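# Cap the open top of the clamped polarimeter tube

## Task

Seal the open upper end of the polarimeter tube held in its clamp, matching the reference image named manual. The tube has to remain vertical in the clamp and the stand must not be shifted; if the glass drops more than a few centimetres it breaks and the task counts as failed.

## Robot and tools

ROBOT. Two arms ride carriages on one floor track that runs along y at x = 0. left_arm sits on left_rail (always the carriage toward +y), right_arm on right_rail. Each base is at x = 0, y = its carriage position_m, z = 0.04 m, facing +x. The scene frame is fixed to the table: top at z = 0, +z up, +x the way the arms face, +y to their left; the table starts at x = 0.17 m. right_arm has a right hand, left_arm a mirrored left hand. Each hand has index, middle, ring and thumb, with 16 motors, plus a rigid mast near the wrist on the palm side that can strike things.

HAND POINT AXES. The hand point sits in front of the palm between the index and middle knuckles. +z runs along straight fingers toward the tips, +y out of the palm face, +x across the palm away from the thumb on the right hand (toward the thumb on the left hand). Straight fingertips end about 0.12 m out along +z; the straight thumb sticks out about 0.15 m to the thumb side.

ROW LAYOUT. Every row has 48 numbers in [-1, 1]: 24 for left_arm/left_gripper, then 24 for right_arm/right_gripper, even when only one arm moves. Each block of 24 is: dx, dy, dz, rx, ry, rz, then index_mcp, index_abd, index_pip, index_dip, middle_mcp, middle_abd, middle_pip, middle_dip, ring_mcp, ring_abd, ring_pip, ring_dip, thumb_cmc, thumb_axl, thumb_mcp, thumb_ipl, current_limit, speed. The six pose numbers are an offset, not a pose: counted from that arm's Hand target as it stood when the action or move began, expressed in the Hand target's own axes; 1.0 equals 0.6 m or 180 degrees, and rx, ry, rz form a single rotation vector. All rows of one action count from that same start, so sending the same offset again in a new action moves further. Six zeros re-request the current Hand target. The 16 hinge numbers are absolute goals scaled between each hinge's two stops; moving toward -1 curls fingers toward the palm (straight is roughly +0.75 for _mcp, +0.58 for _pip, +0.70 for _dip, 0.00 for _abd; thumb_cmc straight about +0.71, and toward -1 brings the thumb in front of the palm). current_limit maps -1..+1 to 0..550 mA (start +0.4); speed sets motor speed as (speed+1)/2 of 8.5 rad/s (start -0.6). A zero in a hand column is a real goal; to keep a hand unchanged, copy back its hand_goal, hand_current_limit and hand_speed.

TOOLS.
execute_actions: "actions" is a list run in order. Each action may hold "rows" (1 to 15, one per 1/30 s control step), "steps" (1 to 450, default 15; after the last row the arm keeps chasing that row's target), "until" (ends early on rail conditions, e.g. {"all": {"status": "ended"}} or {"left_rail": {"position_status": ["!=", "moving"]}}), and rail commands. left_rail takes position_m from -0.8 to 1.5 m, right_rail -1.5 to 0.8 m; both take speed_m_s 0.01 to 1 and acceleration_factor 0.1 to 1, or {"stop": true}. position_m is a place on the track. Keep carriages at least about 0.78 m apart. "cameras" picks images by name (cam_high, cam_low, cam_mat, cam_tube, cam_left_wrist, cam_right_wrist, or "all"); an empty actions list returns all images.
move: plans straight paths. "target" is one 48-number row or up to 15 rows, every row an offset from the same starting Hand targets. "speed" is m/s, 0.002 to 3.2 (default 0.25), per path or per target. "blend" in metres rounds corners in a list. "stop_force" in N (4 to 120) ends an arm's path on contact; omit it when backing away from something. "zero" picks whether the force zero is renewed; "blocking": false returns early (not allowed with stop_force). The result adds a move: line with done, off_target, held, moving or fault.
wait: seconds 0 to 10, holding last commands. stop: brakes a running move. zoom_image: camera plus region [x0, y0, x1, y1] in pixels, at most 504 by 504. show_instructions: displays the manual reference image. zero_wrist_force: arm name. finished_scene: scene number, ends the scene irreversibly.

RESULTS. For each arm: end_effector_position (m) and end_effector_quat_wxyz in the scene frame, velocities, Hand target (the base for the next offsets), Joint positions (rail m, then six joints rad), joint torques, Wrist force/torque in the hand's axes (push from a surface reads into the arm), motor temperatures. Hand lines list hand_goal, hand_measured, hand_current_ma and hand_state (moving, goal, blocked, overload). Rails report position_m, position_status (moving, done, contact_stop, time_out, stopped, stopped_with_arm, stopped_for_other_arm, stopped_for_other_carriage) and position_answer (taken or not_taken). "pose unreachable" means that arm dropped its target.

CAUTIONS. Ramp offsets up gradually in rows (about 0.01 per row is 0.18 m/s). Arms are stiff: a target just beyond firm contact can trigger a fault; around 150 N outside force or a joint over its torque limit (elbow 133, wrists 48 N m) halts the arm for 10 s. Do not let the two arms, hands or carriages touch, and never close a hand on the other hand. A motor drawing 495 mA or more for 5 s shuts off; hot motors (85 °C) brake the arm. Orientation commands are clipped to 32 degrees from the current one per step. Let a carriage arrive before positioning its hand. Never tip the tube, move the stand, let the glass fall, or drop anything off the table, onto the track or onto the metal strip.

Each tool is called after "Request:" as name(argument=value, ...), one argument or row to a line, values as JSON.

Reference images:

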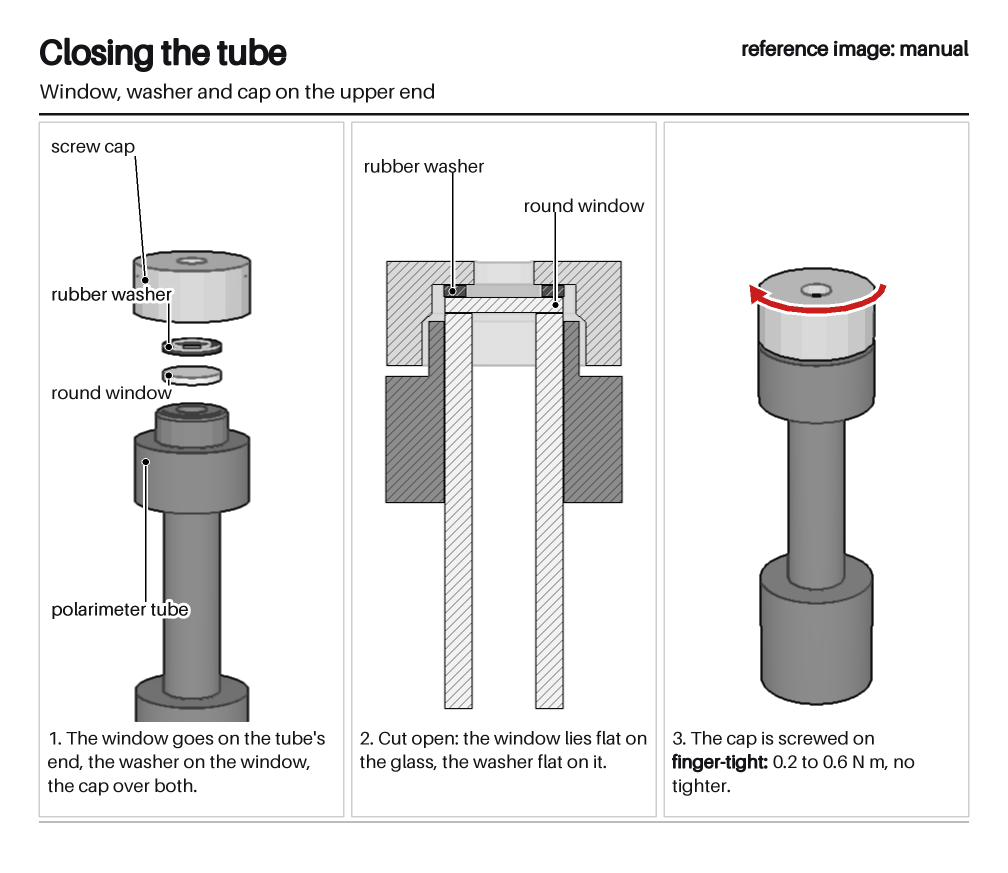

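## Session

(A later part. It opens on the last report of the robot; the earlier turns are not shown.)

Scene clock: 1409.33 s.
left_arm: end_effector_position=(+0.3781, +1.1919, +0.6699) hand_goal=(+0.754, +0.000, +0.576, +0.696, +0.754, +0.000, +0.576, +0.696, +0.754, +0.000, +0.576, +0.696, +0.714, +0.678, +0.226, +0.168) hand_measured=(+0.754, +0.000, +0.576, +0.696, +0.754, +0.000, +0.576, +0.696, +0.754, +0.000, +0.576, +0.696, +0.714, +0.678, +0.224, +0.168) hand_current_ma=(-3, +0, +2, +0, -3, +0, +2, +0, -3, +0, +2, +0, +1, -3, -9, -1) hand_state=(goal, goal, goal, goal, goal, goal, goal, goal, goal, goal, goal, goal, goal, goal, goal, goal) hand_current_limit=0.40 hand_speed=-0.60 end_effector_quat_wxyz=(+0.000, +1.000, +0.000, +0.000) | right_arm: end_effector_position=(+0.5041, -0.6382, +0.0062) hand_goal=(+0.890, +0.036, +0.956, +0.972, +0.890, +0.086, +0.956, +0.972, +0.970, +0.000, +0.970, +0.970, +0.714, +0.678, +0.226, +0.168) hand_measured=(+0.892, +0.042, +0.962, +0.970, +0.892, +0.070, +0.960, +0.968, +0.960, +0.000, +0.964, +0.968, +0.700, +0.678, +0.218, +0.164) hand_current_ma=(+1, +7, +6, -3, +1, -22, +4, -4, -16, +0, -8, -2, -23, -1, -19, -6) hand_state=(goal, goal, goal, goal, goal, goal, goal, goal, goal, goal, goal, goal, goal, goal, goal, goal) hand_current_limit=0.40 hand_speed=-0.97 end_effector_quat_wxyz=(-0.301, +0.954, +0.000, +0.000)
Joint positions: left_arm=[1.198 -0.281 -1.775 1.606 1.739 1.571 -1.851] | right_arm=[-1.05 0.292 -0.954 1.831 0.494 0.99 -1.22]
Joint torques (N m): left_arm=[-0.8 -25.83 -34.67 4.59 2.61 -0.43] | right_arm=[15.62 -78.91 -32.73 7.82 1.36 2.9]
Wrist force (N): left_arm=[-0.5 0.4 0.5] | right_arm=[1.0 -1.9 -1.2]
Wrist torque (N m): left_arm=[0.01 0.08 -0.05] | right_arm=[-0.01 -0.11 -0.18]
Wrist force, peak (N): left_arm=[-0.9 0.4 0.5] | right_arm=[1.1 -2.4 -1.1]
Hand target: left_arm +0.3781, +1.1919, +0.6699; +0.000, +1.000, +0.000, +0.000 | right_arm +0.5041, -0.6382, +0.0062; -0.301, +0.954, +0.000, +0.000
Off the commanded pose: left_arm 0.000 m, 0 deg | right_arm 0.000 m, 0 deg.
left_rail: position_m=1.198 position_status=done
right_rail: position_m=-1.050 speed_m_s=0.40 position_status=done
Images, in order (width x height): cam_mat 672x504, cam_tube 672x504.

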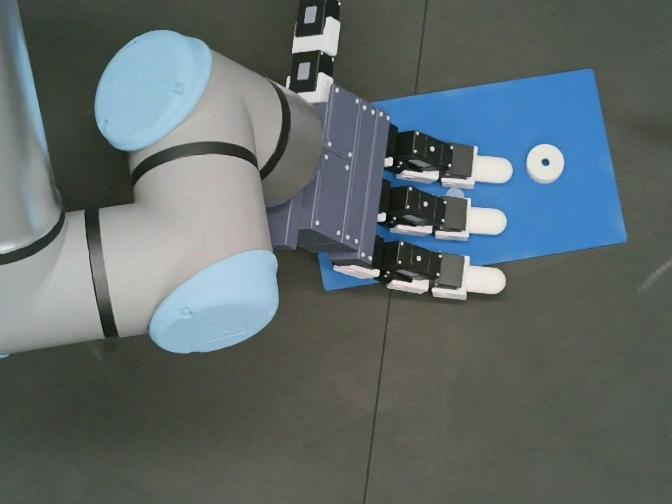

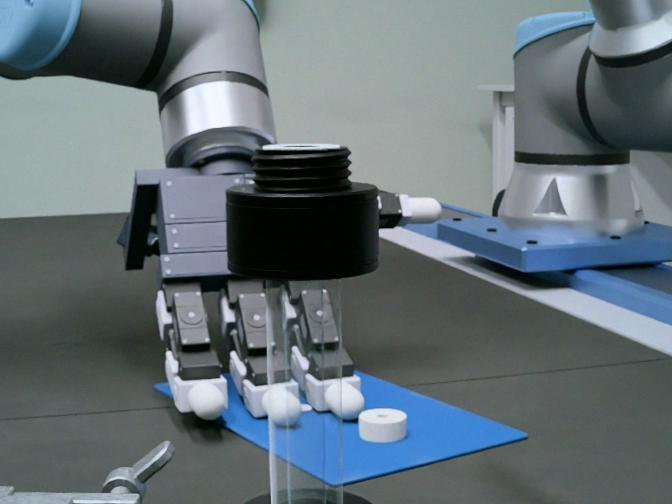

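Request:
execute_actions(
  actions=[
    {"rows":[[0,0,0,0,0,0,0.754,0,0.576,0.696,0.754,0,0.576,0.696,0.754,0,0.576,0.696,0.714,0.678,0.226,0.168,0.4,-0.6,0,0,0,0,0,0,0.89,0.035,0.956,0.971,0.89,0.11,0.956,0.971,0.97,0,0.97,0.97,0.714,0.678,0.226,0.168,0.4,-0.97]],"steps":40},
  ],
  cameras=["cam_mat","cam_tube"],
)

Request:
zoom_image(
  camera="cam_mat",
  region=[420, 150, 500, 240],
)

Request:
zoom_image(
  camera="cam_tube",
  region=[220, 330, 380, 450],
)

Scene clock: 1420.87 s.
left_arm: end_effector_position=(+0.3781, +1.1919, +0.6699) hand_goal=(+0.754, +0.000, +0.576, +0.696, +0.754, +0.000, +0.576, +0.696, +0.754, +0.000, +0.576, +0.696, +0.714, +0.678, +0.226, +0.168) hand_measured=(+0.754, +0.000, +0.576, +0.696, +0.754, +0.000, +0.576, +0.696, +0.754, +0.000, +0.576, +0.696, +0.714, +0.678, +0.224, +0.168) hand_current_ma=(-3, +0, +2, +0, -3, +0, +2, +0, -3, +0, +2, +0, +1, -3, -9, -1) hand_state=(goal, goal, goal, goal, goal, goal, goal, goal, goal, goal, goal, goal, goal, goal, goal, goal) hand_current_limit=0.40 hand_speed=-0.60 end_effector_quat_wxyz=(+0.000, +1.000, +0.000, +0.000) | right_arm: end_effector_position=(+0.5041, -0.6382, +0.0062) hand_goal=(+0.890, +0.036, +0.956, +0.972, +0.890, +0.110, +0.956, +0.972, +0.970, +0.000, +0.970, +0.970, +0.714, +0.678, +0.226, +0.168) hand_measured=(+0.892, +0.042, +0.962, +0.970, +0.892, +0.086, +0.960, +0.968, +0.960, +0.000, +0.964, +0.968, +0.700, +0.678, +0.218, +0.164) hand_current_ma=(+1, +7, +6, -3, +1, -42, +4, -4, -16, +0, -8, -2, -23, -1, -19, -6) hand_state=(goal, goal, goal, goal, goal, blocked, goal, goal, goal, goal, goal, goal, goal, goal, goal, goal) hand_current_limit=0.40 hand_speed=-0.97 end_effector_quat_wxyz=(-0.301, +0.954, +0.000, +0.000)
Joint positions: left_arm=[1.198 -0.281 -1.775 1.606 1.739 1.571 -1.851] | right_arm=[-1.05 0.292 -0.954 1.831 0.494 0.99 -1.22]
Joint torques (N m): left_arm=[-0.86 -26.24 -34.24 4.46 2.69 -0.22] | right_arm=[14.19 -79.72 -32.39 7.65 1.12 2.97]
Wrist force (N): left_arm=[-0.4 0.3 0.7] | right_arm=[1.1 -2.2 -1.6]
Wrist torque (N m): left_arm=[-0.04 0.06 -0.04] | right_arm=[0.01 -0.05 -0.18]
Wrist force, peak (N): left_arm=[-0.5 0.1 0.9] | right_arm=[1.4 -2.4 -1.5]
Hand target: left_arm +0.3781, +1.1919, +0.6699; +0.000, +1.000, +0.000, +0.000 | right_arm +0.5041, -0.6382, +0.0062; -0.301, +0.954, +0.000, +0.000
Off the commanded pose: left_arm 0.000 m, 0 deg | right_arm 0.000 m, 0 deg.
left_rail: position_m=1.198 position_status=done
right_rail: position_m=-1.050 speed_m_s=0.40 position_status=done
Images, in order (width x height): cam_mat 672x504, cam_tube 672x504.

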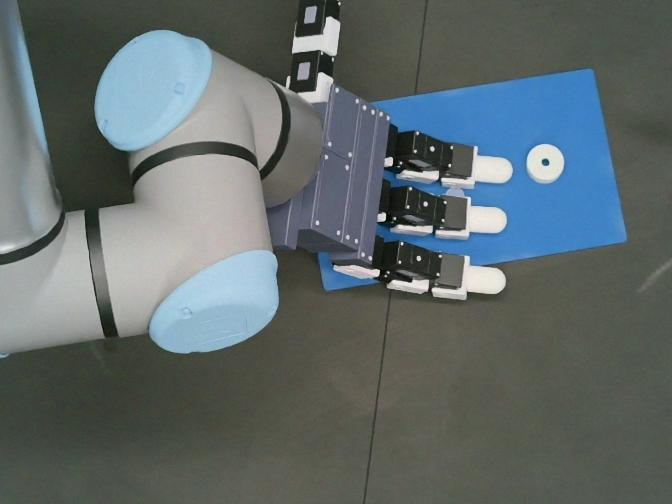

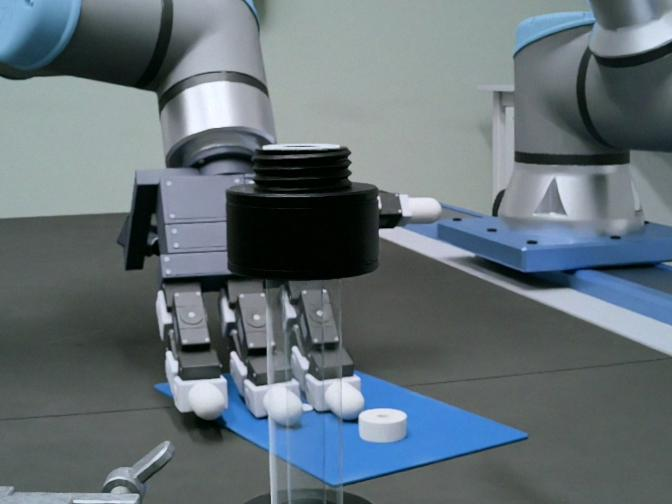

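Scaled by 5.600 from the camera's 672x504 image, which has a finer 960x720 frame.

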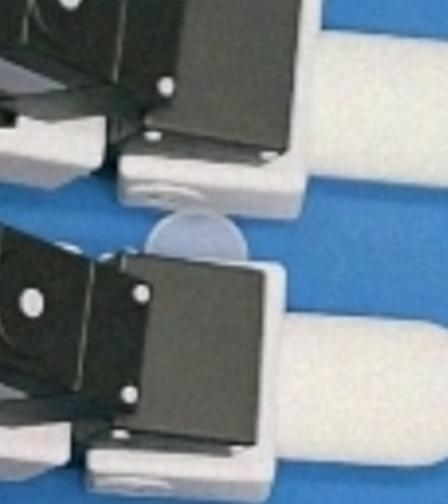

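Scaled by 3.150 from the camera's 672x504 image, which has a finer 960x720 frame.

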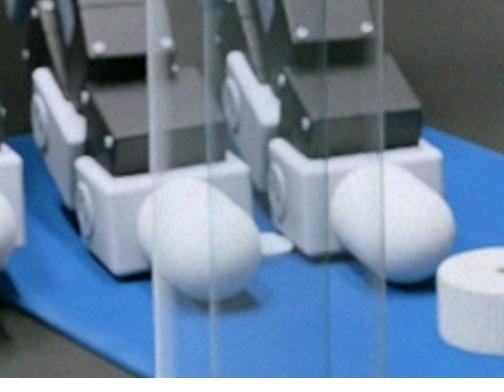

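Request:
execute_actions(
  actions=[
    {"rows":[[0,0,0,0,0,0,0.754,0,0.576,0.696,0.754,0,0.576,0.696,0.754,0,0.576,0.696,0.714,0.678,0.226,0.168,0.4,-0.6,0,0,0,0,0,0,0.89,0.025,0.956,0.971,0.89,0.125,0.956,0.971,0.97,0,0.97,0.97,0.714,0.678,0.226,0.168,0.4,-0.97]],"steps":40},
  ],
  cameras=["cam_mat","cam_tube"],
)

Request:
zoom_image(
  camera="cam_mat",
  region=[430, 170, 480, 220],
)

Request:
zoom_image(
  camera="cam_tube",
  region=[270, 380, 350, 430],
)

Scene clock: 1430.27 s.
left_arm: end_effector_position=(+0.3781, +1.1919, +0.6699) hand_goal=(+0.754, +0.000, +0.576, +0.696, +0.754, +0.000, +0.576, +0.696, +0.754, +0.000, +0.576, +0.696, +0.714, +0.678, +0.226, +0.168) hand_measured=(+0.754, +0.000, +0.576, +0.696, +0.754, +0.000, +0.576, +0.696, +0.754, +0.000, +0.576, +0.696, +0.714, +0.678, +0.224, +0.168) hand_current_ma=(-3, +0, +2, +0, -3, +0, +2, +0, -3, +0, +2, +0, +1, -3, -9, -1) hand_state=(goal, goal, goal, goal, goal, goal, goal, goal, goal, goal, goal, goal, goal, goal, goal, goal) hand_current_limit=0.40 hand_speed=-0.60 end_effector_quat_wxyz=(+0.000, +1.000, +0.000, +0.000) | right_arm: end_effector_position=(+0.5041, -0.6382, +0.0062) hand_goal=(+0.890, +0.026, +0.956, +0.972, +0.890, +0.126, +0.956, +0.972, +0.970, +0.000, +0.970, +0.970, +0.714, +0.678, +0.226, +0.168) hand_measured=(+0.892, +0.034, +0.962, +0.970, +0.892, +0.102, +0.960, +0.968, +0.960, +0.000, +0.964, +0.968, +0.700, +0.678, +0.218, +0.164) hand_current_ma=(+1, +9, +6, -3, +2, -43, +4, -4, -16, +0, -8, -2, -23, -1, -19, -6) hand_state=(goal, goal, goal, goal, goal, blocked, goal, goal, goal, goal, goal, goal, goal, goal, goal, goal) hand_current_limit=0.40 hand_speed=-0.97 end_effector_quat_wxyz=(-0.301, +0.954, +0.000, +0.000)
Joint positions: left_arm=[1.198 -0.281 -1.775 1.606 1.739 1.571 -1.851] | right_arm=[-1.05 0.292 -0.954 1.831 0.494 0.99 -1.22]
Joint torques (N m): left_arm=[-1.64 -26.17 -34.62 4.53 2.59 -0.48] | right_arm=[15.96 -79.97 -31.24 7.86 1.22 2.82]
Wrist force (N): left_arm=[-0.2 0.0 0.1] | right_arm=[1.3 -1.8 -1.6]
Wrist torque (N m): left_arm=[0.00 0.02 -0.02] | right_arm=[0.06 -0.06 -0.15]
Wrist force, peak (N): left_arm=[-0.7 0.2 0.8] | right_arm=[1.3 -2.4 -1.4]
Hand target: left_arm +0.3781, +1.1919, +0.6699; +0.000, +1.000, +0.000, +0.000 | right_arm +0.5041, -0.6382, +0.0062; -0.301, +0.954, +0.000, +0.000
Off the commanded pose: left_arm 0.000 m, 0 deg | right_arm 0.000 m, 0 deg.
left_rail: position_m=1.198 position_status=done
right_rail: position_m=-1.050 speed_m_s=0.40 position_status=done
Images, in order (width x height): cam_mat 672x504, cam_tube 672x504.

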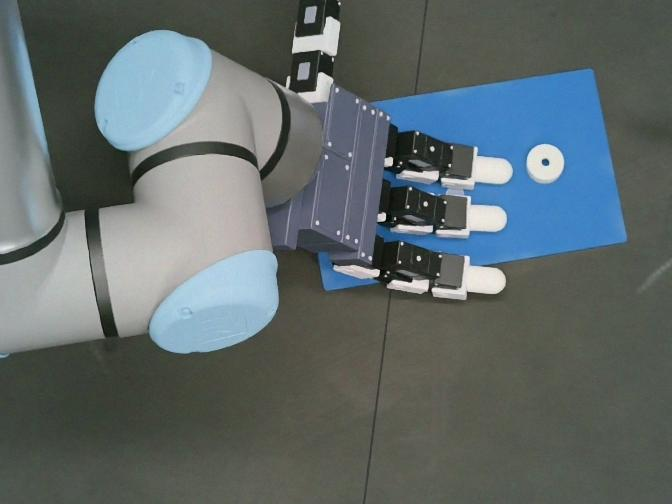

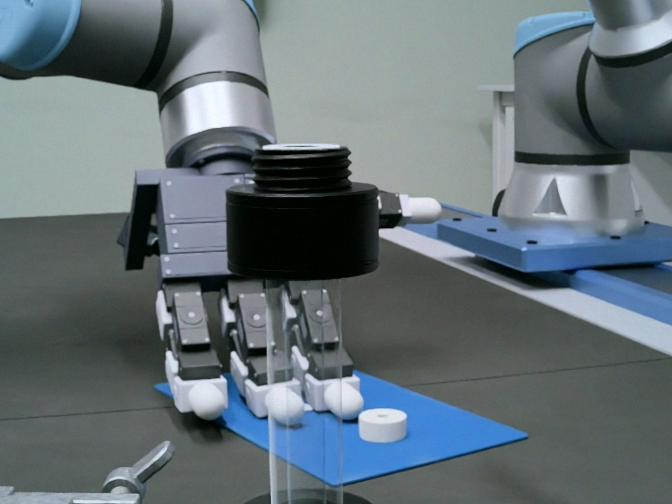

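Scaled by 10.080 from the camera's 672x504 image, which has a finer 960x720 frame.

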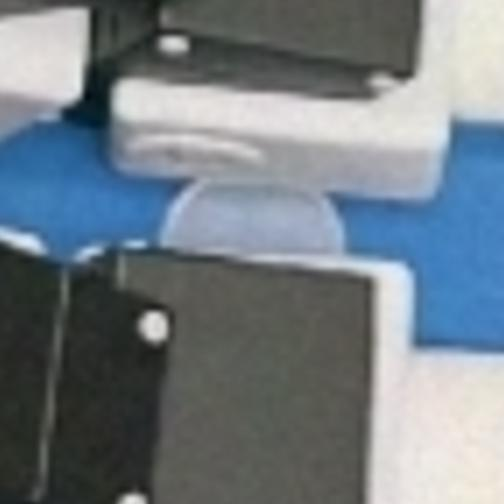

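Scaled by 6.300 from the camera's 672x504 image, which has a finer 960x720 frame.

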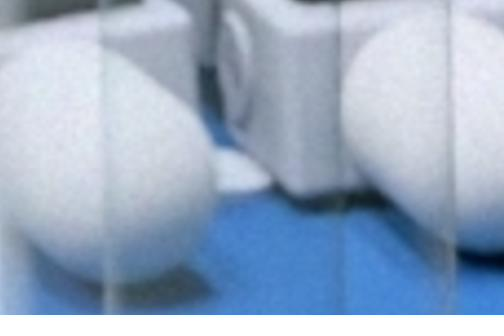

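Request:
execute_actions(
  actions=[
    {"rows":[[0,0,0,0,0,0,0.754,0,0.576,0.696,0.754,0,0.576,0.696,0.754,0,0.576,0.696,0.714,0.678,0.226,0.168,0.4,-0.6,0,0,0,0,0,0,0.89,0.01,0.956,0.971,0.89,0.15,0.956,0.971,0.97,0,0.97,0.97,0.714,0.678,0.226,0.168,0.4,-0.97]],"steps":40},
  ],
  cameras=["cam_mat","cam_tube"],
)

Request:
zoom_image(
  camera="cam_mat",
  region=[430, 170, 480, 220],
)

Request:
zoom_image(
  camera="cam_tube",
  region=[270, 380, 350, 430],
)

Scene clock: 1442.20 s.
left_arm: end_effector_position=(+0.3781, +1.1919, +0.6699) hand_goal=(+0.754, +0.000, +0.576, +0.696, +0.754, +0.000, +0.576, +0.696, +0.754, +0.000, +0.576, +0.696, +0.714, +0.678, +0.226, +0.168) hand_measured=(+0.754, +0.000, +0.576, +0.696, +0.754, +0.000, +0.576, +0.696, +0.754, +0.000, +0.576, +0.696, +0.714, +0.678, +0.224, +0.168) hand_current_ma=(-3, +0, +2, +0, -3, +0, +2, +0, -3, +0, +2, +0, +1, -3, -9, -1) hand_state=(goal, goal, goal, goal, goal, goal, goal, goal, goal, goal, goal, goal, goal, goal, goal, goal) hand_current_limit=0.40 hand_speed=-0.60 end_effector_quat_wxyz=(+0.000, +1.000, +0.000, +0.000) | right_arm: end_effector_position=(+0.5041, -0.6382, +0.0062) hand_goal=(+0.890, +0.010, +0.956, +0.972, +0.890, +0.150, +0.956, +0.972, +0.970, +0.000, +0.970, +0.970, +0.714, +0.678, +0.226, +0.168) hand_measured=(+0.892, +0.028, +0.962, +0.970, +0.892, +0.112, +0.960, +0.968, +0.960, +0.000, +0.964, +0.968, +0.700, +0.678, +0.218, +0.164) hand_current_ma=(+1, +27, +6, -3, +2, -79, +4, -4, -16, +0, -8, -2, -23, -1, -19, -6) hand_state=(goal, goal, goal, goal, goal, blocked, goal, goal, goal, goal, goal, goal, goal, goal, goal, goal) hand_current_limit=0.40 hand_speed=-0.97 end_effector_quat_wxyz=(-0.301, +0.954, +0.000, +0.000)
Joint positions: left_arm=[1.198 -0.281 -1.775 1.606 1.739 1.571 -1.851] | right_arm=[-1.05 0.292 -0.954 1.831 0.494 0.99 -1.22]
Joint torques (N m): left_arm=[-1.8 -27.22 -33.74 4.45 2.74 -0.4] | right_arm=[14.77 -79.73 -30.74 7.68 1.31 2.75]
Wrist force (N): left_arm=[-0.4 -0.1 0.4] | right_arm=[1.5 -1.7 -1.1]
Wrist torque (N m): left_arm=[-0.05 0.06 -0.04] | right_arm=[0.02 -0.08 -0.13]
Wrist force, peak (N): left_arm=[-0.7 0.0 1.0] | right_arm=[1.1 -2.5 -1.4]
Hand target: left_arm +0.3781, +1.1919, +0.6699; +0.000, +1.000, +0.000, +0.000 | right_arm +0.5041, -0.6382, +0.0062; -0.301, +0.954, +0.000, +0.000
Off the commanded pose: left_arm 0.000 m, 0 deg | right_arm 0.000 m, 0 deg.
left_rail: position_m=1.198 position_status=done
right_rail: position_m=-1.050 speed_m_s=0.40 position_status=done
Images, in order (width x height): cam_mat 672x504, cam_tube 672x504.

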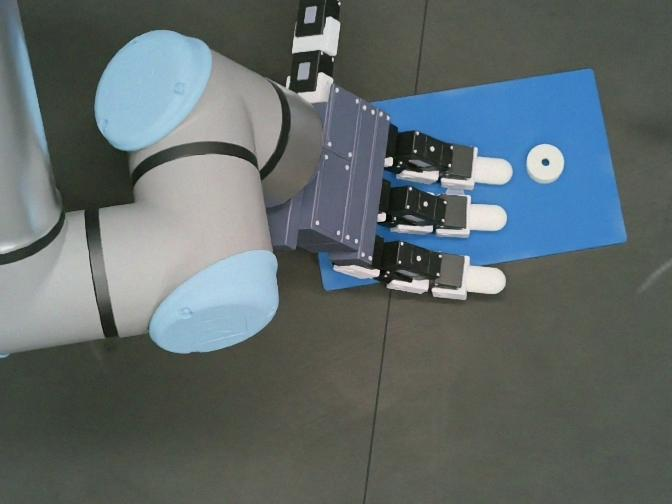

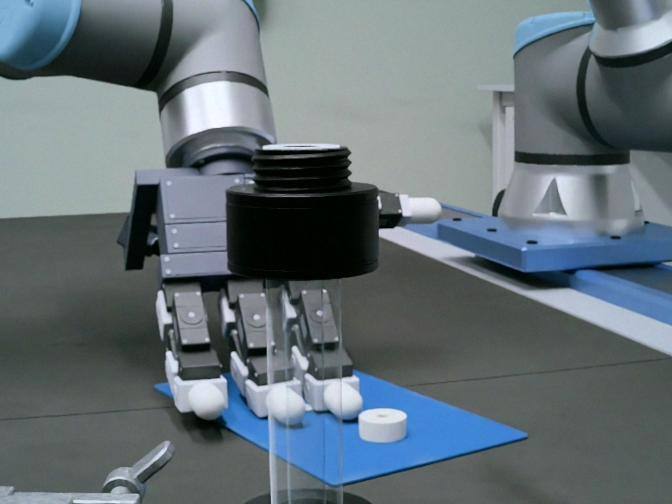

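Scaled by 10.080 from the camera's 672x504 image, which has a finer 960x720 frame.

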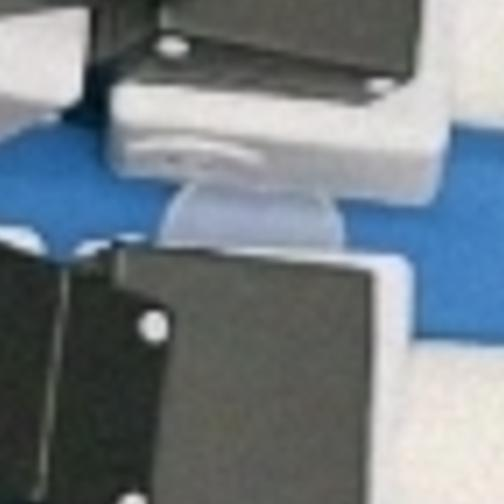

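Scaled by 6.300 from the camera's 672x504 image, which has a finer 960x720 frame.

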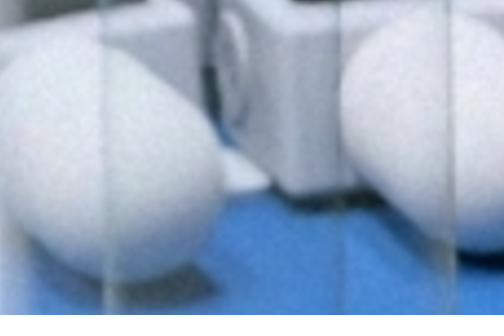

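Request:
execute_actions(
  actions=[
    {"rows":[[0,0,0,0,0,0,0.754,0,0.576,0.696,0.754,0,0.576,0.696,0.754,0,0.576,0.696,0.714,0.678,0.226,0.168,0.4,-0.6,0,0,0,0,0,0,0.89,0.0,0.956,0.971,0.89,0.16,0.956,0.971,0.97,0,0.97,0.97,0.714,0.678,0.226,0.168,0.4,-0.97]],"steps":30},
    {"rows":[[0,0,0,0,0,0,0.754,0,0.576,0.696,0.754,0,0.576,0.696,0.754,0,0.576,0.696,0.714,0.678,0.226,0.168,0.4,-0.6,0,-0.0019,-0.0027,0,0,0,0.89,0.0,0.956,0.971,0.89,0.16,0.956,0.971,0.97,0,0.97,0.97,0.714,0.678,0.226,0.168,0.4,-0.97],[0,0,0,0,0,0,0.754,0,0.576,0.696,0.754,0,0.576,0.696,0.754,0,0.576,0.696,0.714,0.678,0.226,0.168,0.4,-0.6,0,-0.0057,-0.0082,0,0,0,0.89,0.0,0.956,0.971,0.89,0.16,0.956,0.971,0.97,0,0.97,0.97,0.714,0.678,0.226,0.168,0.4,-0.97]],"steps":30},
  ],
  cameras=["cam_mat","cam_tube"],
)

Request:
zoom_image(
  camera="cam_mat",
  region=[430, 170, 480, 220],
)

Request:
zoom_image(
  camera="cam_tube",
  region=[250, 360, 370, 430],
)

Scene clock: 1451.23 s.
left_arm: end_effector_position=(+0.3781, +1.1919, +0.6699) hand_goal=(+0.754, +0.000, +0.576, +0.696, +0.754, +0.000, +0.576, +0.696, +0.754, +0.000, +0.576, +0.696, +0.714, +0.678, +0.226, +0.168) hand_measured=(+0.754, +0.000, +0.576, +0.696, +0.754, +0.000, +0.576, +0.696, +0.754, +0.000, +0.576, +0.696, +0.714, +0.678, +0.224, +0.168) hand_current_ma=(-3, +0, +2, +0, -3, +0, +2, +0, -3, +0, +2, +0, +1, -3, -9, -1) hand_state=(goal, goal, goal, goal, goal, goal, goal, goal, goal, goal, goal, goal, goal, goal, goal, goal) hand_current_limit=0.40 hand_speed=-0.60 end_effector_quat_wxyz=(+0.000, +1.000, +0.000, +0.000) | right_arm: end_effector_position=(+0.5041, -0.6382, +0.0122) hand_goal=(+0.890, +0.000, +0.956, +0.972, +0.890, +0.160, +0.956, +0.972, +0.970, +0.000, +0.970, +0.970, +0.714, +0.678, +0.226, +0.168) hand_measured=(+0.884, +0.028, +0.956, +0.970, +0.884, +0.116, +0.956, +0.968, +0.960, +0.000, +0.964, +0.968, +0.700, +0.678, +0.218, +0.164) hand_current_ma=(-9, +49, +0, -3, -9, -92, +0, -4, -16, +0, -8, -2, -23, -1, -19, -6) hand_state=(goal, blocked, goal, goal, goal, blocked, goal, goal, goal, goal, goal, goal, goal, goal, goal, goal) hand_current_limit=0.40 hand_speed=-0.97 end_effector_quat_wxyz=(-0.301, +0.954, +0.000, +0.000)
Joint positions: left_arm=[1.198 -0.281 -1.775 1.606 1.739 1.571 -1.851] | right_arm=[-1.05 0.292 -0.961 1.83 0.503 0.99 -1.22]
Joint torques (N m): left_arm=[-1.3 -25.2 -34.26 4.41 2.76 -0.36] | right_arm=[0.24 -81.09 -34.02 8.45 0.52 -0.63]
Wrist force (N): left_arm=[-0.5 0.2 0.2] | right_arm=[0.6 -1.1 0.1]
Wrist torque (N m): left_arm=[0.00 0.06 -0.05] | right_arm=[-0.22 -0.12 -0.21]
Wrist force, peak (N): left_arm=[-0.7 -0.3 0.8] | right_arm=[1.5 -2.3 -1.5]
Hand target: left_arm +0.3781, +1.1919, +0.6699; +0.000, +1.000, +0.000, +0.000 | right_arm +0.5041, -0.6382, +0.0122; -0.301, +0.954, +0.000, +0.000
Off the commanded pose: left_arm 0.000 m, 0 deg | right_arm 0.000 m, 0 deg.
left_rail: position_m=1.198 position_status=done
right_rail: position_m=-1.050 speed_m_s=0.40 position_status=done
Images, in order (width x height): cam_mat 672x504, cam_tube 672x504.

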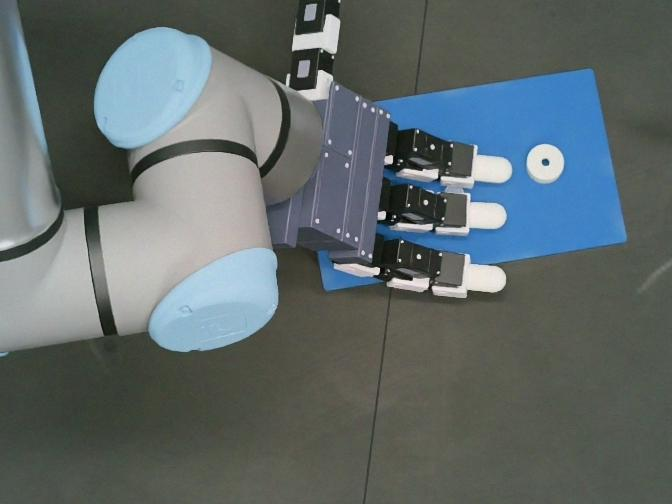

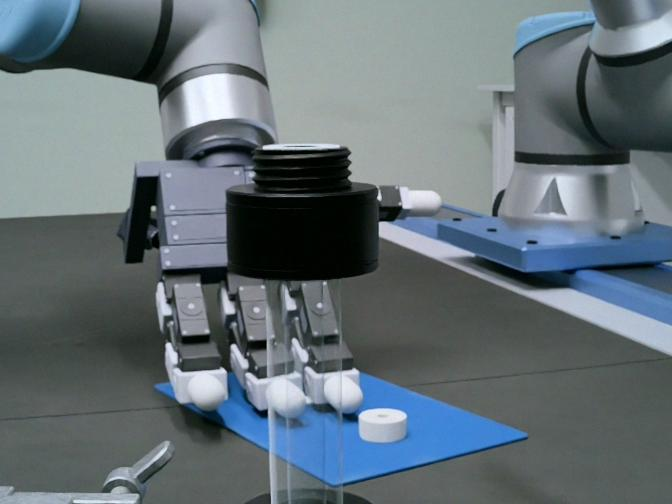

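Scaled by 10.080 from the camera's 672x504 image, which has a finer 960x720 frame.

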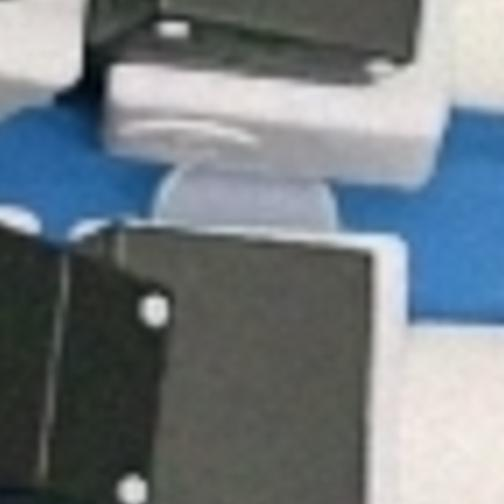

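Scaled by 4.200 from the camera's 672x504 image, which has a finer 960x720 frame.

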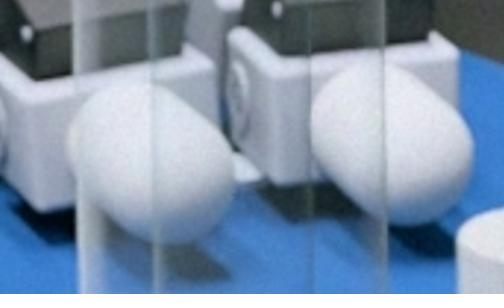

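Request:
move(
  target=[0,0,0,0,0,0,0.754,0,0.576,0.696,0.754,0,0.576,0.696,0.754,0,0.576,0.696,0.714,0.678,0.226,0.168,0.4,-0.6,0,-0.0574,-0.0819,0,0,0,0.89,-0.01,0.956,0.971,0.89,0.17,0.956,0.971,0.97,0,0.97,0.97,0.714,0.678,0.226,0.168,0.4,-0.97],
  speed=0.04,
  cameras=["cam_mat","cam_tube"],
)

Request:
zoom_image(
  camera="cam_mat",
  region=[420, 130, 500, 210],
)

Request:
zoom_image(
  camera="cam_tube",
  region=[250, 280, 370, 400],
)

Scene clock: 1460.87 s.
left_arm: end_effector_position=(+0.3781, +1.1919, +0.6699) hand_goal=(+0.754, +0.000, +0.576, +0.696, +0.754, +0.000, +0.576, +0.696, +0.754, +0.000, +0.576, +0.696, +0.714, +0.678, +0.226, +0.168) hand_measured=(+0.754, +0.000, +0.576, +0.696, +0.754, +0.000, +0.576, +0.696, +0.754, +0.000, +0.576, +0.696, +0.714, +0.678, +0.224, +0.168) hand_current_ma=(-3, +0, +2, +0, -3, +0, +2, +0, -3, +0, +2, +0, +1, -3, -9, -1) hand_state=(goal, goal, goal, goal, goal, goal, goal, goal, goal, goal, goal, goal, goal, goal, goal, goal) hand_current_limit=0.40 hand_speed=-0.60 end_effector_quat_wxyz=(+0.000, +1.000, +0.000, +0.000) | right_arm: end_effector_position=(+0.5041, -0.6382, +0.0721) hand_goal=(+0.890, -0.010, +0.956, +0.972, +0.890, +0.170, +0.956, +0.972, +0.970, +0.000, +0.970, +0.970, +0.714, +0.678, +0.226, +0.168) hand_measured=(+0.884, +0.028, +0.956, +0.970, +0.884, +0.120, +0.956, +0.968, +0.960, +0.000, +0.964, +0.968, +0.700, +0.678, +0.218, +0.164) hand_current_ma=(-9, +75, +0, -3, -10, -113, +0, -4, -16, +0, -8, -2, -23, -1, -19, -6) hand_state=(goal, blocked, goal, goal, goal, blocked, goal, goal, goal, goal, goal, goal, goal, goal, goal, goal) hand_current_limit=0.40 hand_speed=-0.97 end_effector_quat_wxyz=(-0.301, +0.954, +0.000, +0.000)
Joint positions: left_arm=[1.198 -0.281 -1.775 1.606 1.739 1.571 -1.851] | right_arm=[-1.05 0.292 -1.035 1.813 0.594 0.99 -1.219]
Joint torques (N m): left_arm=[-2.12 -26.77 -34.28 4.37 2.83 -0.45] | right_arm=[15.62 -80.53 -37.48 8.38 0 2.21]
Wrist force (N): left_arm=[0.0 -0.1 0.2] | right_arm=[0.7 -1.2 0.3]
Wrist torque (N m): left_arm=[-0.05 0.01 0.00] | right_arm=[-0.24 -0.15 -0.20]
Wrist force, peak (N): left_arm=[-0.5 0.4 1.0] | right_arm=[0.6 -1.4 0.4]
Hand target: left_arm +0.3781, +1.1919, +0.6699; +0.000, +1.000, +0.000, +0.000 | right_arm +0.5041, -0.6382, +0.0722; -0.301, +0.954, +0.000, +0.000
Off the commanded pose: left_arm 0.000 m, 0 deg | right_arm 0.000 m, 0 deg.
left_rail: position_m=1.198 position_status=done
right_rail: position_m=-1.050 speed_m_s=0.40 position_status=done
move: done
Images, in order (width x height): cam_mat 672x504, cam_tube 672x504.

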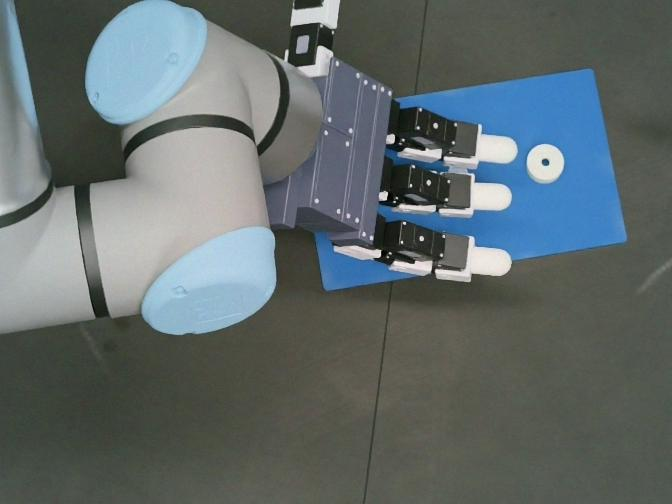

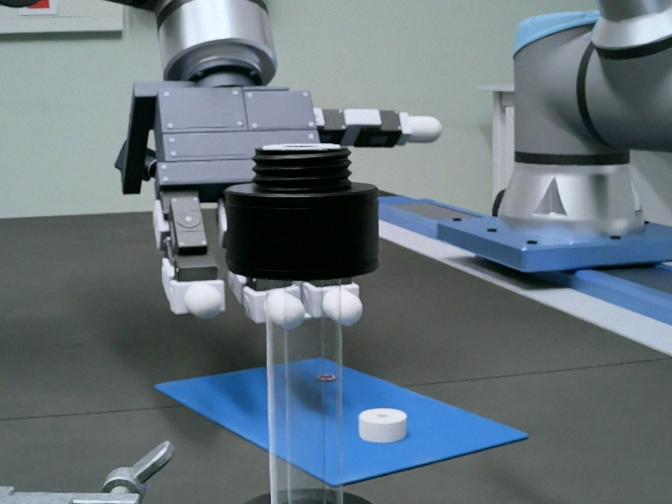

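Scaled by 6.300 from the camera's 672x504 image, which has a finer 960x720 frame.

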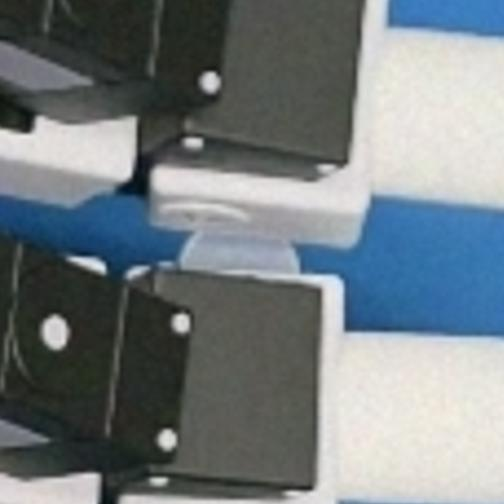

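Scaled by 4.200 from the camera's 672x504 image, which has a finer 960x720 frame.

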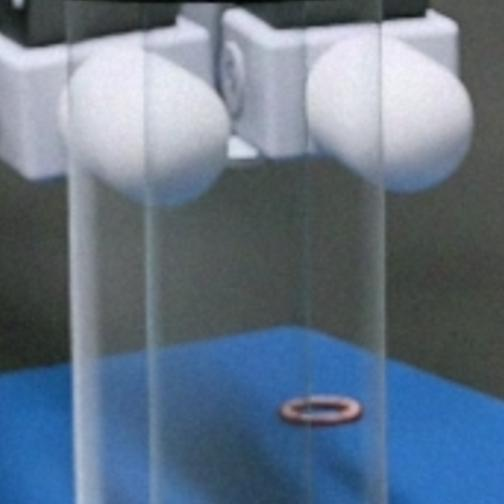

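Request:
move(
  target=[0,0,0,0,0,0,0.754,0,0.576,0.696,0.754,0,0.576,0.696,0.754,0,0.576,0.696,0.714,0.678,0.226,0.168,0.4,-0.6,0.10,-0.1912,-0.2731,0,0,0,0.89,-0.01,0.956,0.971,0.89,0.17,0.956,0.971,0.97,0,0.97,0.97,0.714,0.678,0.226,0.168,0.4,-0.97],
  speed=0.12,
  cameras=["cam_high","cam_tube"],
)

Scene clock: 1472.90 s.
left_arm: end_effector_position=(+0.3781, +1.1919, +0.6699) hand_goal=(+0.754, +0.000, +0.576, +0.696, +0.754, +0.000, +0.576, +0.696, +0.754, +0.000, +0.576, +0.696, +0.714, +0.678, +0.226, +0.168) hand_measured=(+0.754, +0.000, +0.576, +0.696, +0.754, +0.000, +0.576, +0.696, +0.754, +0.000, +0.576, +0.696, +0.714, +0.678, +0.224, +0.168) hand_current_ma=(-3, +0, +2, +0, -3, +0, +2, +0, -3, +0, +2, +0, +1, -3, -9, -1) hand_state=(goal, goal, goal, goal, goal, goal, goal, goal, goal, goal, goal, goal, goal, goal, goal, goal) hand_current_limit=0.40 hand_speed=-0.60 end_effector_quat_wxyz=(+0.000, +1.000, +0.000, +0.000) | right_arm: end_effector_position=(+0.5640, -0.6381, +0.2722) hand_goal=(+0.890, -0.010, +0.956, +0.972, +0.890, +0.170, +0.956, +0.972, +0.970, +0.000, +0.970, +0.970, +0.714, +0.678, +0.226, +0.168) hand_measured=(+0.884, +0.028, +0.956, +0.970, +0.882, +0.120, +0.956, +0.968, +0.960, +0.000, +0.964, +0.968, +0.700, +0.678, +0.218, +0.164) hand_current_ma=(-10, +75, +0, -3, -11, -113, +0, -4, -16, +0, -8, -2, -23, -1, -19, -6) hand_state=(goal, blocked, goal, goal, goal, blocked, goal, goal, goal, goal, goal, goal, goal, goal, goal, goal) hand_current_limit=0.40 hand_speed=-0.97 end_effector_quat_wxyz=(-0.301, +0.954, +0.000, +0.000)
Joint positions: left_arm=[1.198 -0.281 -1.775 1.606 1.739 1.571 -1.851] | right_arm=[-1.05 0.266 -1.147 1.57 0.966 0.985 -1.25]
Joint torques (N m): left_arm=[-1.79 -26.85 -34.59 4.49 2.72 -0.29] | right_arm=[-18.84 -78.63 -45.23 7.63 -3.94 -3.68]
Wrist force (N): left_arm=[-0.3 0.2 0.4] | right_arm=[0.3 -1.1 0.2]
Wrist torque (N m): left_arm=[-0.01 0.06 -0.03] | right_arm=[-0.20 -0.10 -0.07]
Wrist force, peak (N): left_arm=[-0.8 0.2 0.8] | right_arm=[0.9 -1.9 -0.6]
Hand target: left_arm +0.3781, +1.1919, +0.6699; +0.000, +1.000, +0.000, +0.000 | right_arm +0.5640, -0.6381, +0.2723; -0.301, +0.954, +0.000, +0.000
Off the commanded pose: left_arm 0.000 m, 0 deg | right_arm 0.000 m, 0 deg.
left_rail: position_m=1.198 position_status=done
right_rail: position_m=-1.050 speed_m_s=0.40 position_status=done
move: done
Images, in order (width x height): cam_high 672x504, cam_tube 672x504.

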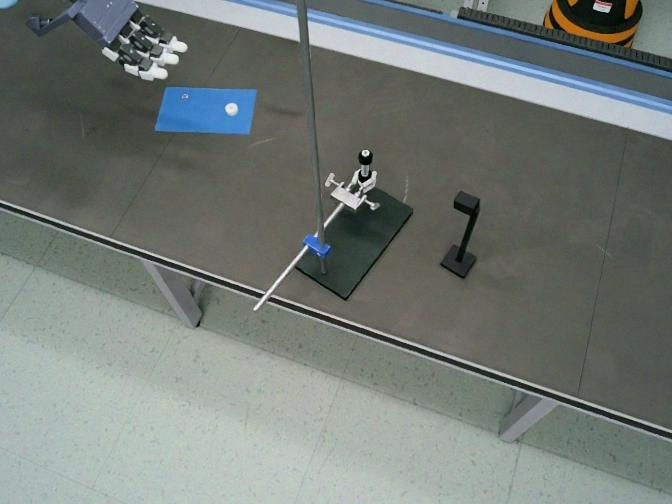

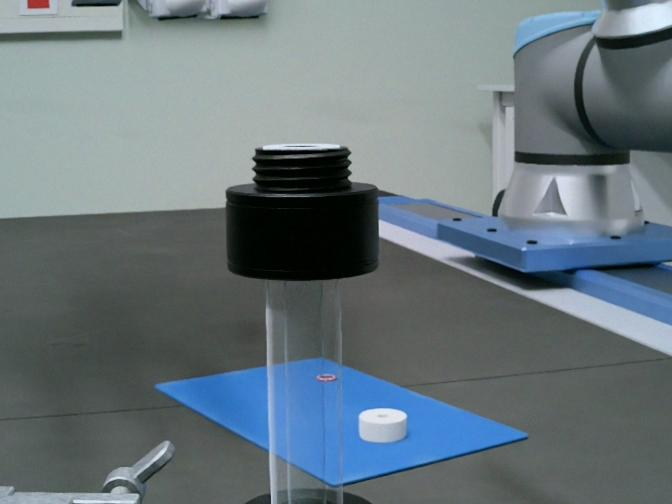

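Request:
execute_actions(
  actions=[
    {"right_rail":{"position_m":-0.68,"speed_m_s":0.3,"acceleration_factor":0.3},"steps":150,"until":{"right_rail":{"position_status":["!=","moving"]}}},
  ],
  cameras=["cam_high","cam_tube"],
)

Scene clock: 1491.47 s.
left_arm: end_effector_position=(+0.3781, +1.1919, +0.6699) hand_goal=(+0.754, +0.000, +0.576, +0.696, +0.754, +0.000, +0.576, +0.696, +0.754, +0.000, +0.576, +0.696, +0.714, +0.678, +0.226, +0.168) hand_measured=(+0.754, +0.000, +0.576, +0.696, +0.754, +0.000, +0.576, +0.696, +0.754, +0.000, +0.576, +0.696, +0.714, +0.678, +0.224, +0.168) hand_current_ma=(-3, +0, +2, +0, -3, +0, +2, +0, -3, +0, +2, +0, +1, -3, -9, -1) hand_state=(goal, goal, goal, goal, goal, goal, goal, goal, goal, goal, goal, goal, goal, goal, goal, goal) hand_current_limit=0.40 hand_speed=-0.60 end_effector_quat_wxyz=(+0.000, +1.000, +0.000, +0.000) | right_arm: end_effector_position=(+0.5640, -0.2681, +0.2723) hand_goal=(+0.890, -0.010, +0.956, +0.972, +0.890, +0.170, +0.956, +0.972, +0.970, +0.000, +0.970, +0.970, +0.714, +0.678, +0.226, +0.168) hand_measured=(+0.884, +0.028, +0.956, +0.970, +0.882, +0.120, +0.956, +0.968, +0.960, +0.000, +0.964, +0.968, +0.700, +0.678, +0.218, +0.164) hand_current_ma=(-10, +75, +0, -3, -11, -113, +0, -4, -16, +0, -8, -2, -23, -1, -19, -6) hand_state=(goal, blocked, goal, goal, goal, blocked, goal, goal, goal, goal, goal, goal, goal, goal, goal, goal) hand_current_limit=0.40 hand_speed=-0.97 end_effector_quat_wxyz=(-0.301, +0.954, +0.000, +0.000)
Joint positions: left_arm=[1.198 -0.281 -1.775 1.606 1.739 1.571 -1.851] | right_arm=[-0.68 0.266 -1.147 1.57 0.966 0.985 -1.25]
Joint torques (N m): left_arm=[-0.72 -25.99 -34.51 4.44 2.79 -0.41] | right_arm=[13.69 -68.23 -42.91 7.75 -3.25 -3.43]
Wrist force (N): left_arm=[-0.4 0.0 0.1] | right_arm=[0.6 -1.6 0.0]
Wrist torque (N m): left_arm=[-0.03 0.07 -0.04] | right_arm=[-0.24 -0.13 -0.06]
Wrist force, peak (N): left_arm=[-1.0 0.4 0.5] | right_arm=[0.7 -2.1 1.0]
Hand target: left_arm +0.3781, +1.1919, +0.6699; +0.000, +1.000, +0.000, +0.000 | right_arm +0.5640, -0.2681, +0.2723; -0.301, +0.954, +0.000, +0.000
Off the commanded pose: left_arm 0.000 m, 0 deg | right_arm 0.000 m, 0 deg.
left_rail: position_m=1.198 position_status=done
right_rail: position_m=-0.680 speed_m_s=0.30 position_status=done
Images, in order (width x height): cam_high 672x504, cam_tube 672x504.

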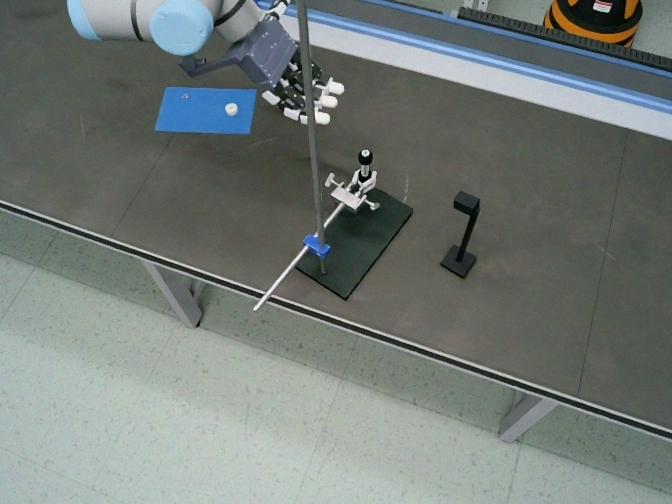

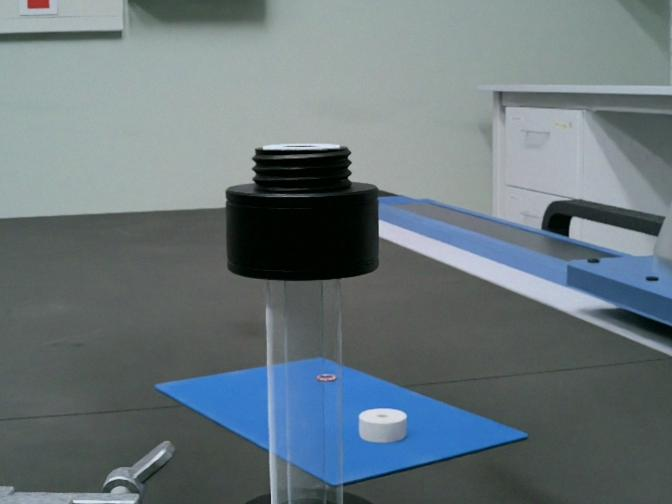

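Request:
zoom_image(
  camera="cam_high",
  region=[240, 50, 420, 230],
)

Scaled by 2.800 from the camera's 672x504 image, which has a finer 960x720 frame.

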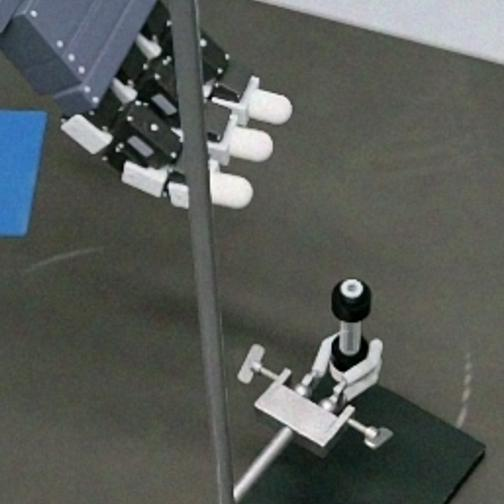

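Request:
execute_actions(
  actions=[
    {"right_rail":{"position_m":-0.57},"steps":150,"until":{"right_rail":{"position_status":["!=","moving"]}}},
  ],
  cameras=[],
)

Request:
move(
  target=[0,0,0,0,0,0,0.754,0,0.576,0.696,0.754,0,0.576,0.696,0.754,0,0.576,0.696,0.714,0.678,0.226,0.168,0.4,-0.6,0.08,0,0,0,0,0,0.89,-0.01,0.956,0.971,0.89,0.17,0.956,0.971,0.97,0,0.97,0.97,0.714,0.678,0.226,0.168,0.4,-0.97],
  speed=0.08,
  cameras=["cam_high","cam_tube"],
)

Request:
zoom_image(
  camera="cam_high",
  region=[280, 50, 440, 210],
)

Scene clock: 1513.73 s.
left_arm: end_effector_position=(+0.3781, +1.1919, +0.6699) hand_goal=(+0.754, +0.000, +0.576, +0.696, +0.754, +0.000, +0.576, +0.696, +0.754, +0.000, +0.576, +0.696, +0.714, +0.678, +0.226, +0.168) hand_measured=(+0.754, +0.000, +0.576, +0.696, +0.754, +0.000, +0.576, +0.696, +0.754, +0.000, +0.576, +0.696, +0.714, +0.678, +0.224, +0.168) hand_current_ma=(-3, +0, +2, +0, -3, +0, +2, +0, -3, +0, +2, +0, +1, -3, -9, -1) hand_state=(goal, goal, goal, goal, goal, goal, goal, goal, goal, goal, goal, goal, goal, goal, goal, goal) hand_current_limit=0.40 hand_speed=-0.60 end_effector_quat_wxyz=(+0.000, +1.000, +0.000, +0.000) | right_arm: end_effector_position=(+0.5640, -0.1581, +0.2723) hand_goal=(+0.890, -0.010, +0.956, +0.972, +0.890, +0.170, +0.956, +0.972, +0.970, +0.000, +0.970, +0.970, +0.714, +0.678, +0.226, +0.168) hand_measured=(+0.884, +0.028, +0.956, +0.970, +0.882, +0.120, +0.956, +0.968, +0.960, +0.000, +0.964, +0.968, +0.700, +0.678, +0.218, +0.164) hand_current_ma=(-10, +75, +0, -3, -11, -113, +0, -4, -16, +0, -8, -2, -23, -1, -19, -6) hand_state=(goal, blocked, goal, goal, goal, blocked, goal, goal, goal, goal, goal, goal, goal, goal, goal, goal) hand_current_limit=0.40 hand_speed=-0.97 end_effector_quat_wxyz=(-0.301, +0.954, +0.000, +0.000)
Joint positions: left_arm=[1.198 -0.281 -1.775 1.606 1.739 1.571 -1.851] | right_arm=[-0.57 0.266 -1.147 1.57 0.966 0.985 -1.25]
Joint torques (N m): left_arm=[-1.45 -25.78 -34.48 4.54 2.89 -0.32] | right_arm=[8.45 -62.38 -35.05 6.87 -0.62 -3.34]
Wrist force (N): left_arm=[0.0 -0.1 0.0] | right_arm=[0.6 -1.1 0.3]
Wrist torque (N m): left_arm=[-0.01 0.00 0.00] | right_arm=[-0.19 -0.13 -0.04]
Wrist force, peak (N): left_arm=[-1.0 0.1 0.6] | right_arm=[0.7 -2.1 0.6]
Hand target: left_arm +0.3781, +1.1919, +0.6699; +0.000, +1.000, +0.000, +0.000 | right_arm +0.5640, -0.1581, +0.2723; -0.301, +0.954, +0.000, +0.000
Off the commanded pose: left_arm 0.000 m, 0 deg | right_arm 0.000 m, 0 deg.
left_rail: position_m=1.198 position_status=done
right_rail: position_m=-0.570 speed_m_s=0.30 position_status=done
No camera images: "cameras" was empty.

Scene clock: 1514.80 s.
left_arm: end_effector_position=(+0.3781, +1.1919, +0.6699) hand_goal=(+0.754, +0.000, +0.576, +0.696, +0.754, +0.000, +0.576, +0.696, +0.754, +0.000, +0.576, +0.696, +0.714, +0.678, +0.226, +0.168) hand_measured=(+0.754, +0.000, +0.576, +0.696, +0.754, +0.000, +0.576, +0.696, +0.754, +0.000, +0.576, +0.696, +0.714, +0.678, +0.224, +0.168) hand_current_ma=(-3, +0, +2, +0, -3, +0, +2, +0, -3, +0, +2, +0, +1, -3, -9, -1) hand_state=(goal, goal, goal, goal, goal, goal, goal, goal, goal, goal, goal, goal, goal, goal, goal, goal) hand_current_limit=0.40 hand_speed=-0.60 end_effector_quat_wxyz=(+0.000, +1.000, +0.000, +0.000) | right_arm: end_effector_position=(+0.6119, -0.1581, +0.2723) hand_goal=(+0.890, -0.010, +0.956, +0.972, +0.890, +0.170, +0.956, +0.972, +0.970, +0.000, +0.970, +0.970, +0.714, +0.678, +0.226, +0.168) hand_measured=(+0.884, +0.028, +0.956, +0.970, +0.882, +0.120, +0.956, +0.968, +0.960, +0.000, +0.964, +0.968, +0.700, +0.678, +0.218, +0.164) hand_current_ma=(-10, +75, +0, -3, -11, -113, +0, -4, -16, +0, -8, -2, -23, -1, -19, -6) hand_state=(goal, blocked, goal, goal, goal, blocked, goal, goal, goal, goal, goal, goal, goal, goal, goal, goal) hand_current_limit=0.40 hand_speed=-0.97 end_effector_quat_wxyz=(-0.301, +0.954, +0.000, +0.000)
Joint positions: left_arm=[1.198 -0.281 -1.775 1.606 1.739 1.571 -1.851] | right_arm=[-0.57 0.248 -1.081 1.472 1.009 0.982 -1.272]
Joint torques (N m): left_arm=[-1.97 -26.15 -34.59 4.46 2.8 -0.37] | right_arm=[-20.35 -59.6 -46.68 8.35 -3.83 -3.46]
Wrist force (N): left_arm=[-0.7 -0.5 0.2] | right_arm=[0.3 -1.3 0.0]
Wrist torque (N m): left_arm=[-0.09 0.10 -0.05] | right_arm=[-0.20 -0.08 -0.07]
Wrist force, peak (N): left_arm=[-0.2 0.7 0.7] | right_arm=[1.4 -1.0 0.5]
Hand target: left_arm +0.3781, +1.1919, +0.6699; +0.000, +1.000, +0.000, +0.000 | right_arm +0.6120, -0.1581, +0.2723; -0.301, +0.954, +0.000, +0.000
Off the commanded pose: left_arm 0.000 m, 0 deg | right_arm 0.000 m, 0 deg.
left_rail: position_m=1.198 position_status=done
right_rail: position_m=-0.570 speed_m_s=0.30 position_status=done
move: done
Images, in order (width x height): cam_high 672x504, cam_tube 672x504.

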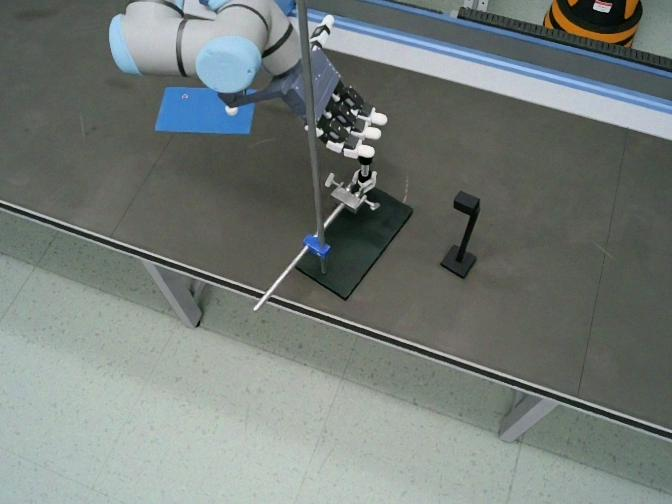

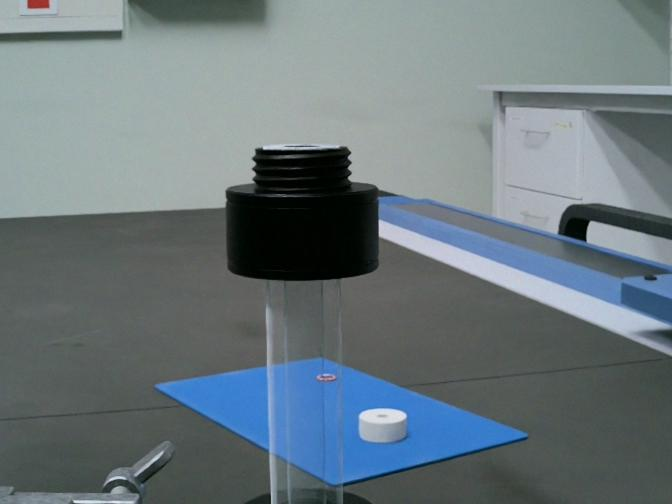

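Scaled by 3.150 from the camera's 672x504 image, which has a finer 960x720 frame.

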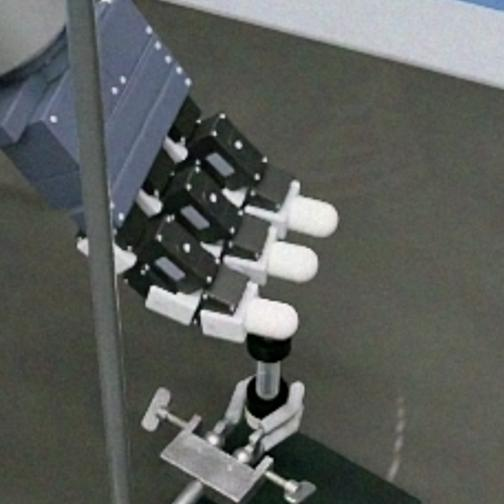

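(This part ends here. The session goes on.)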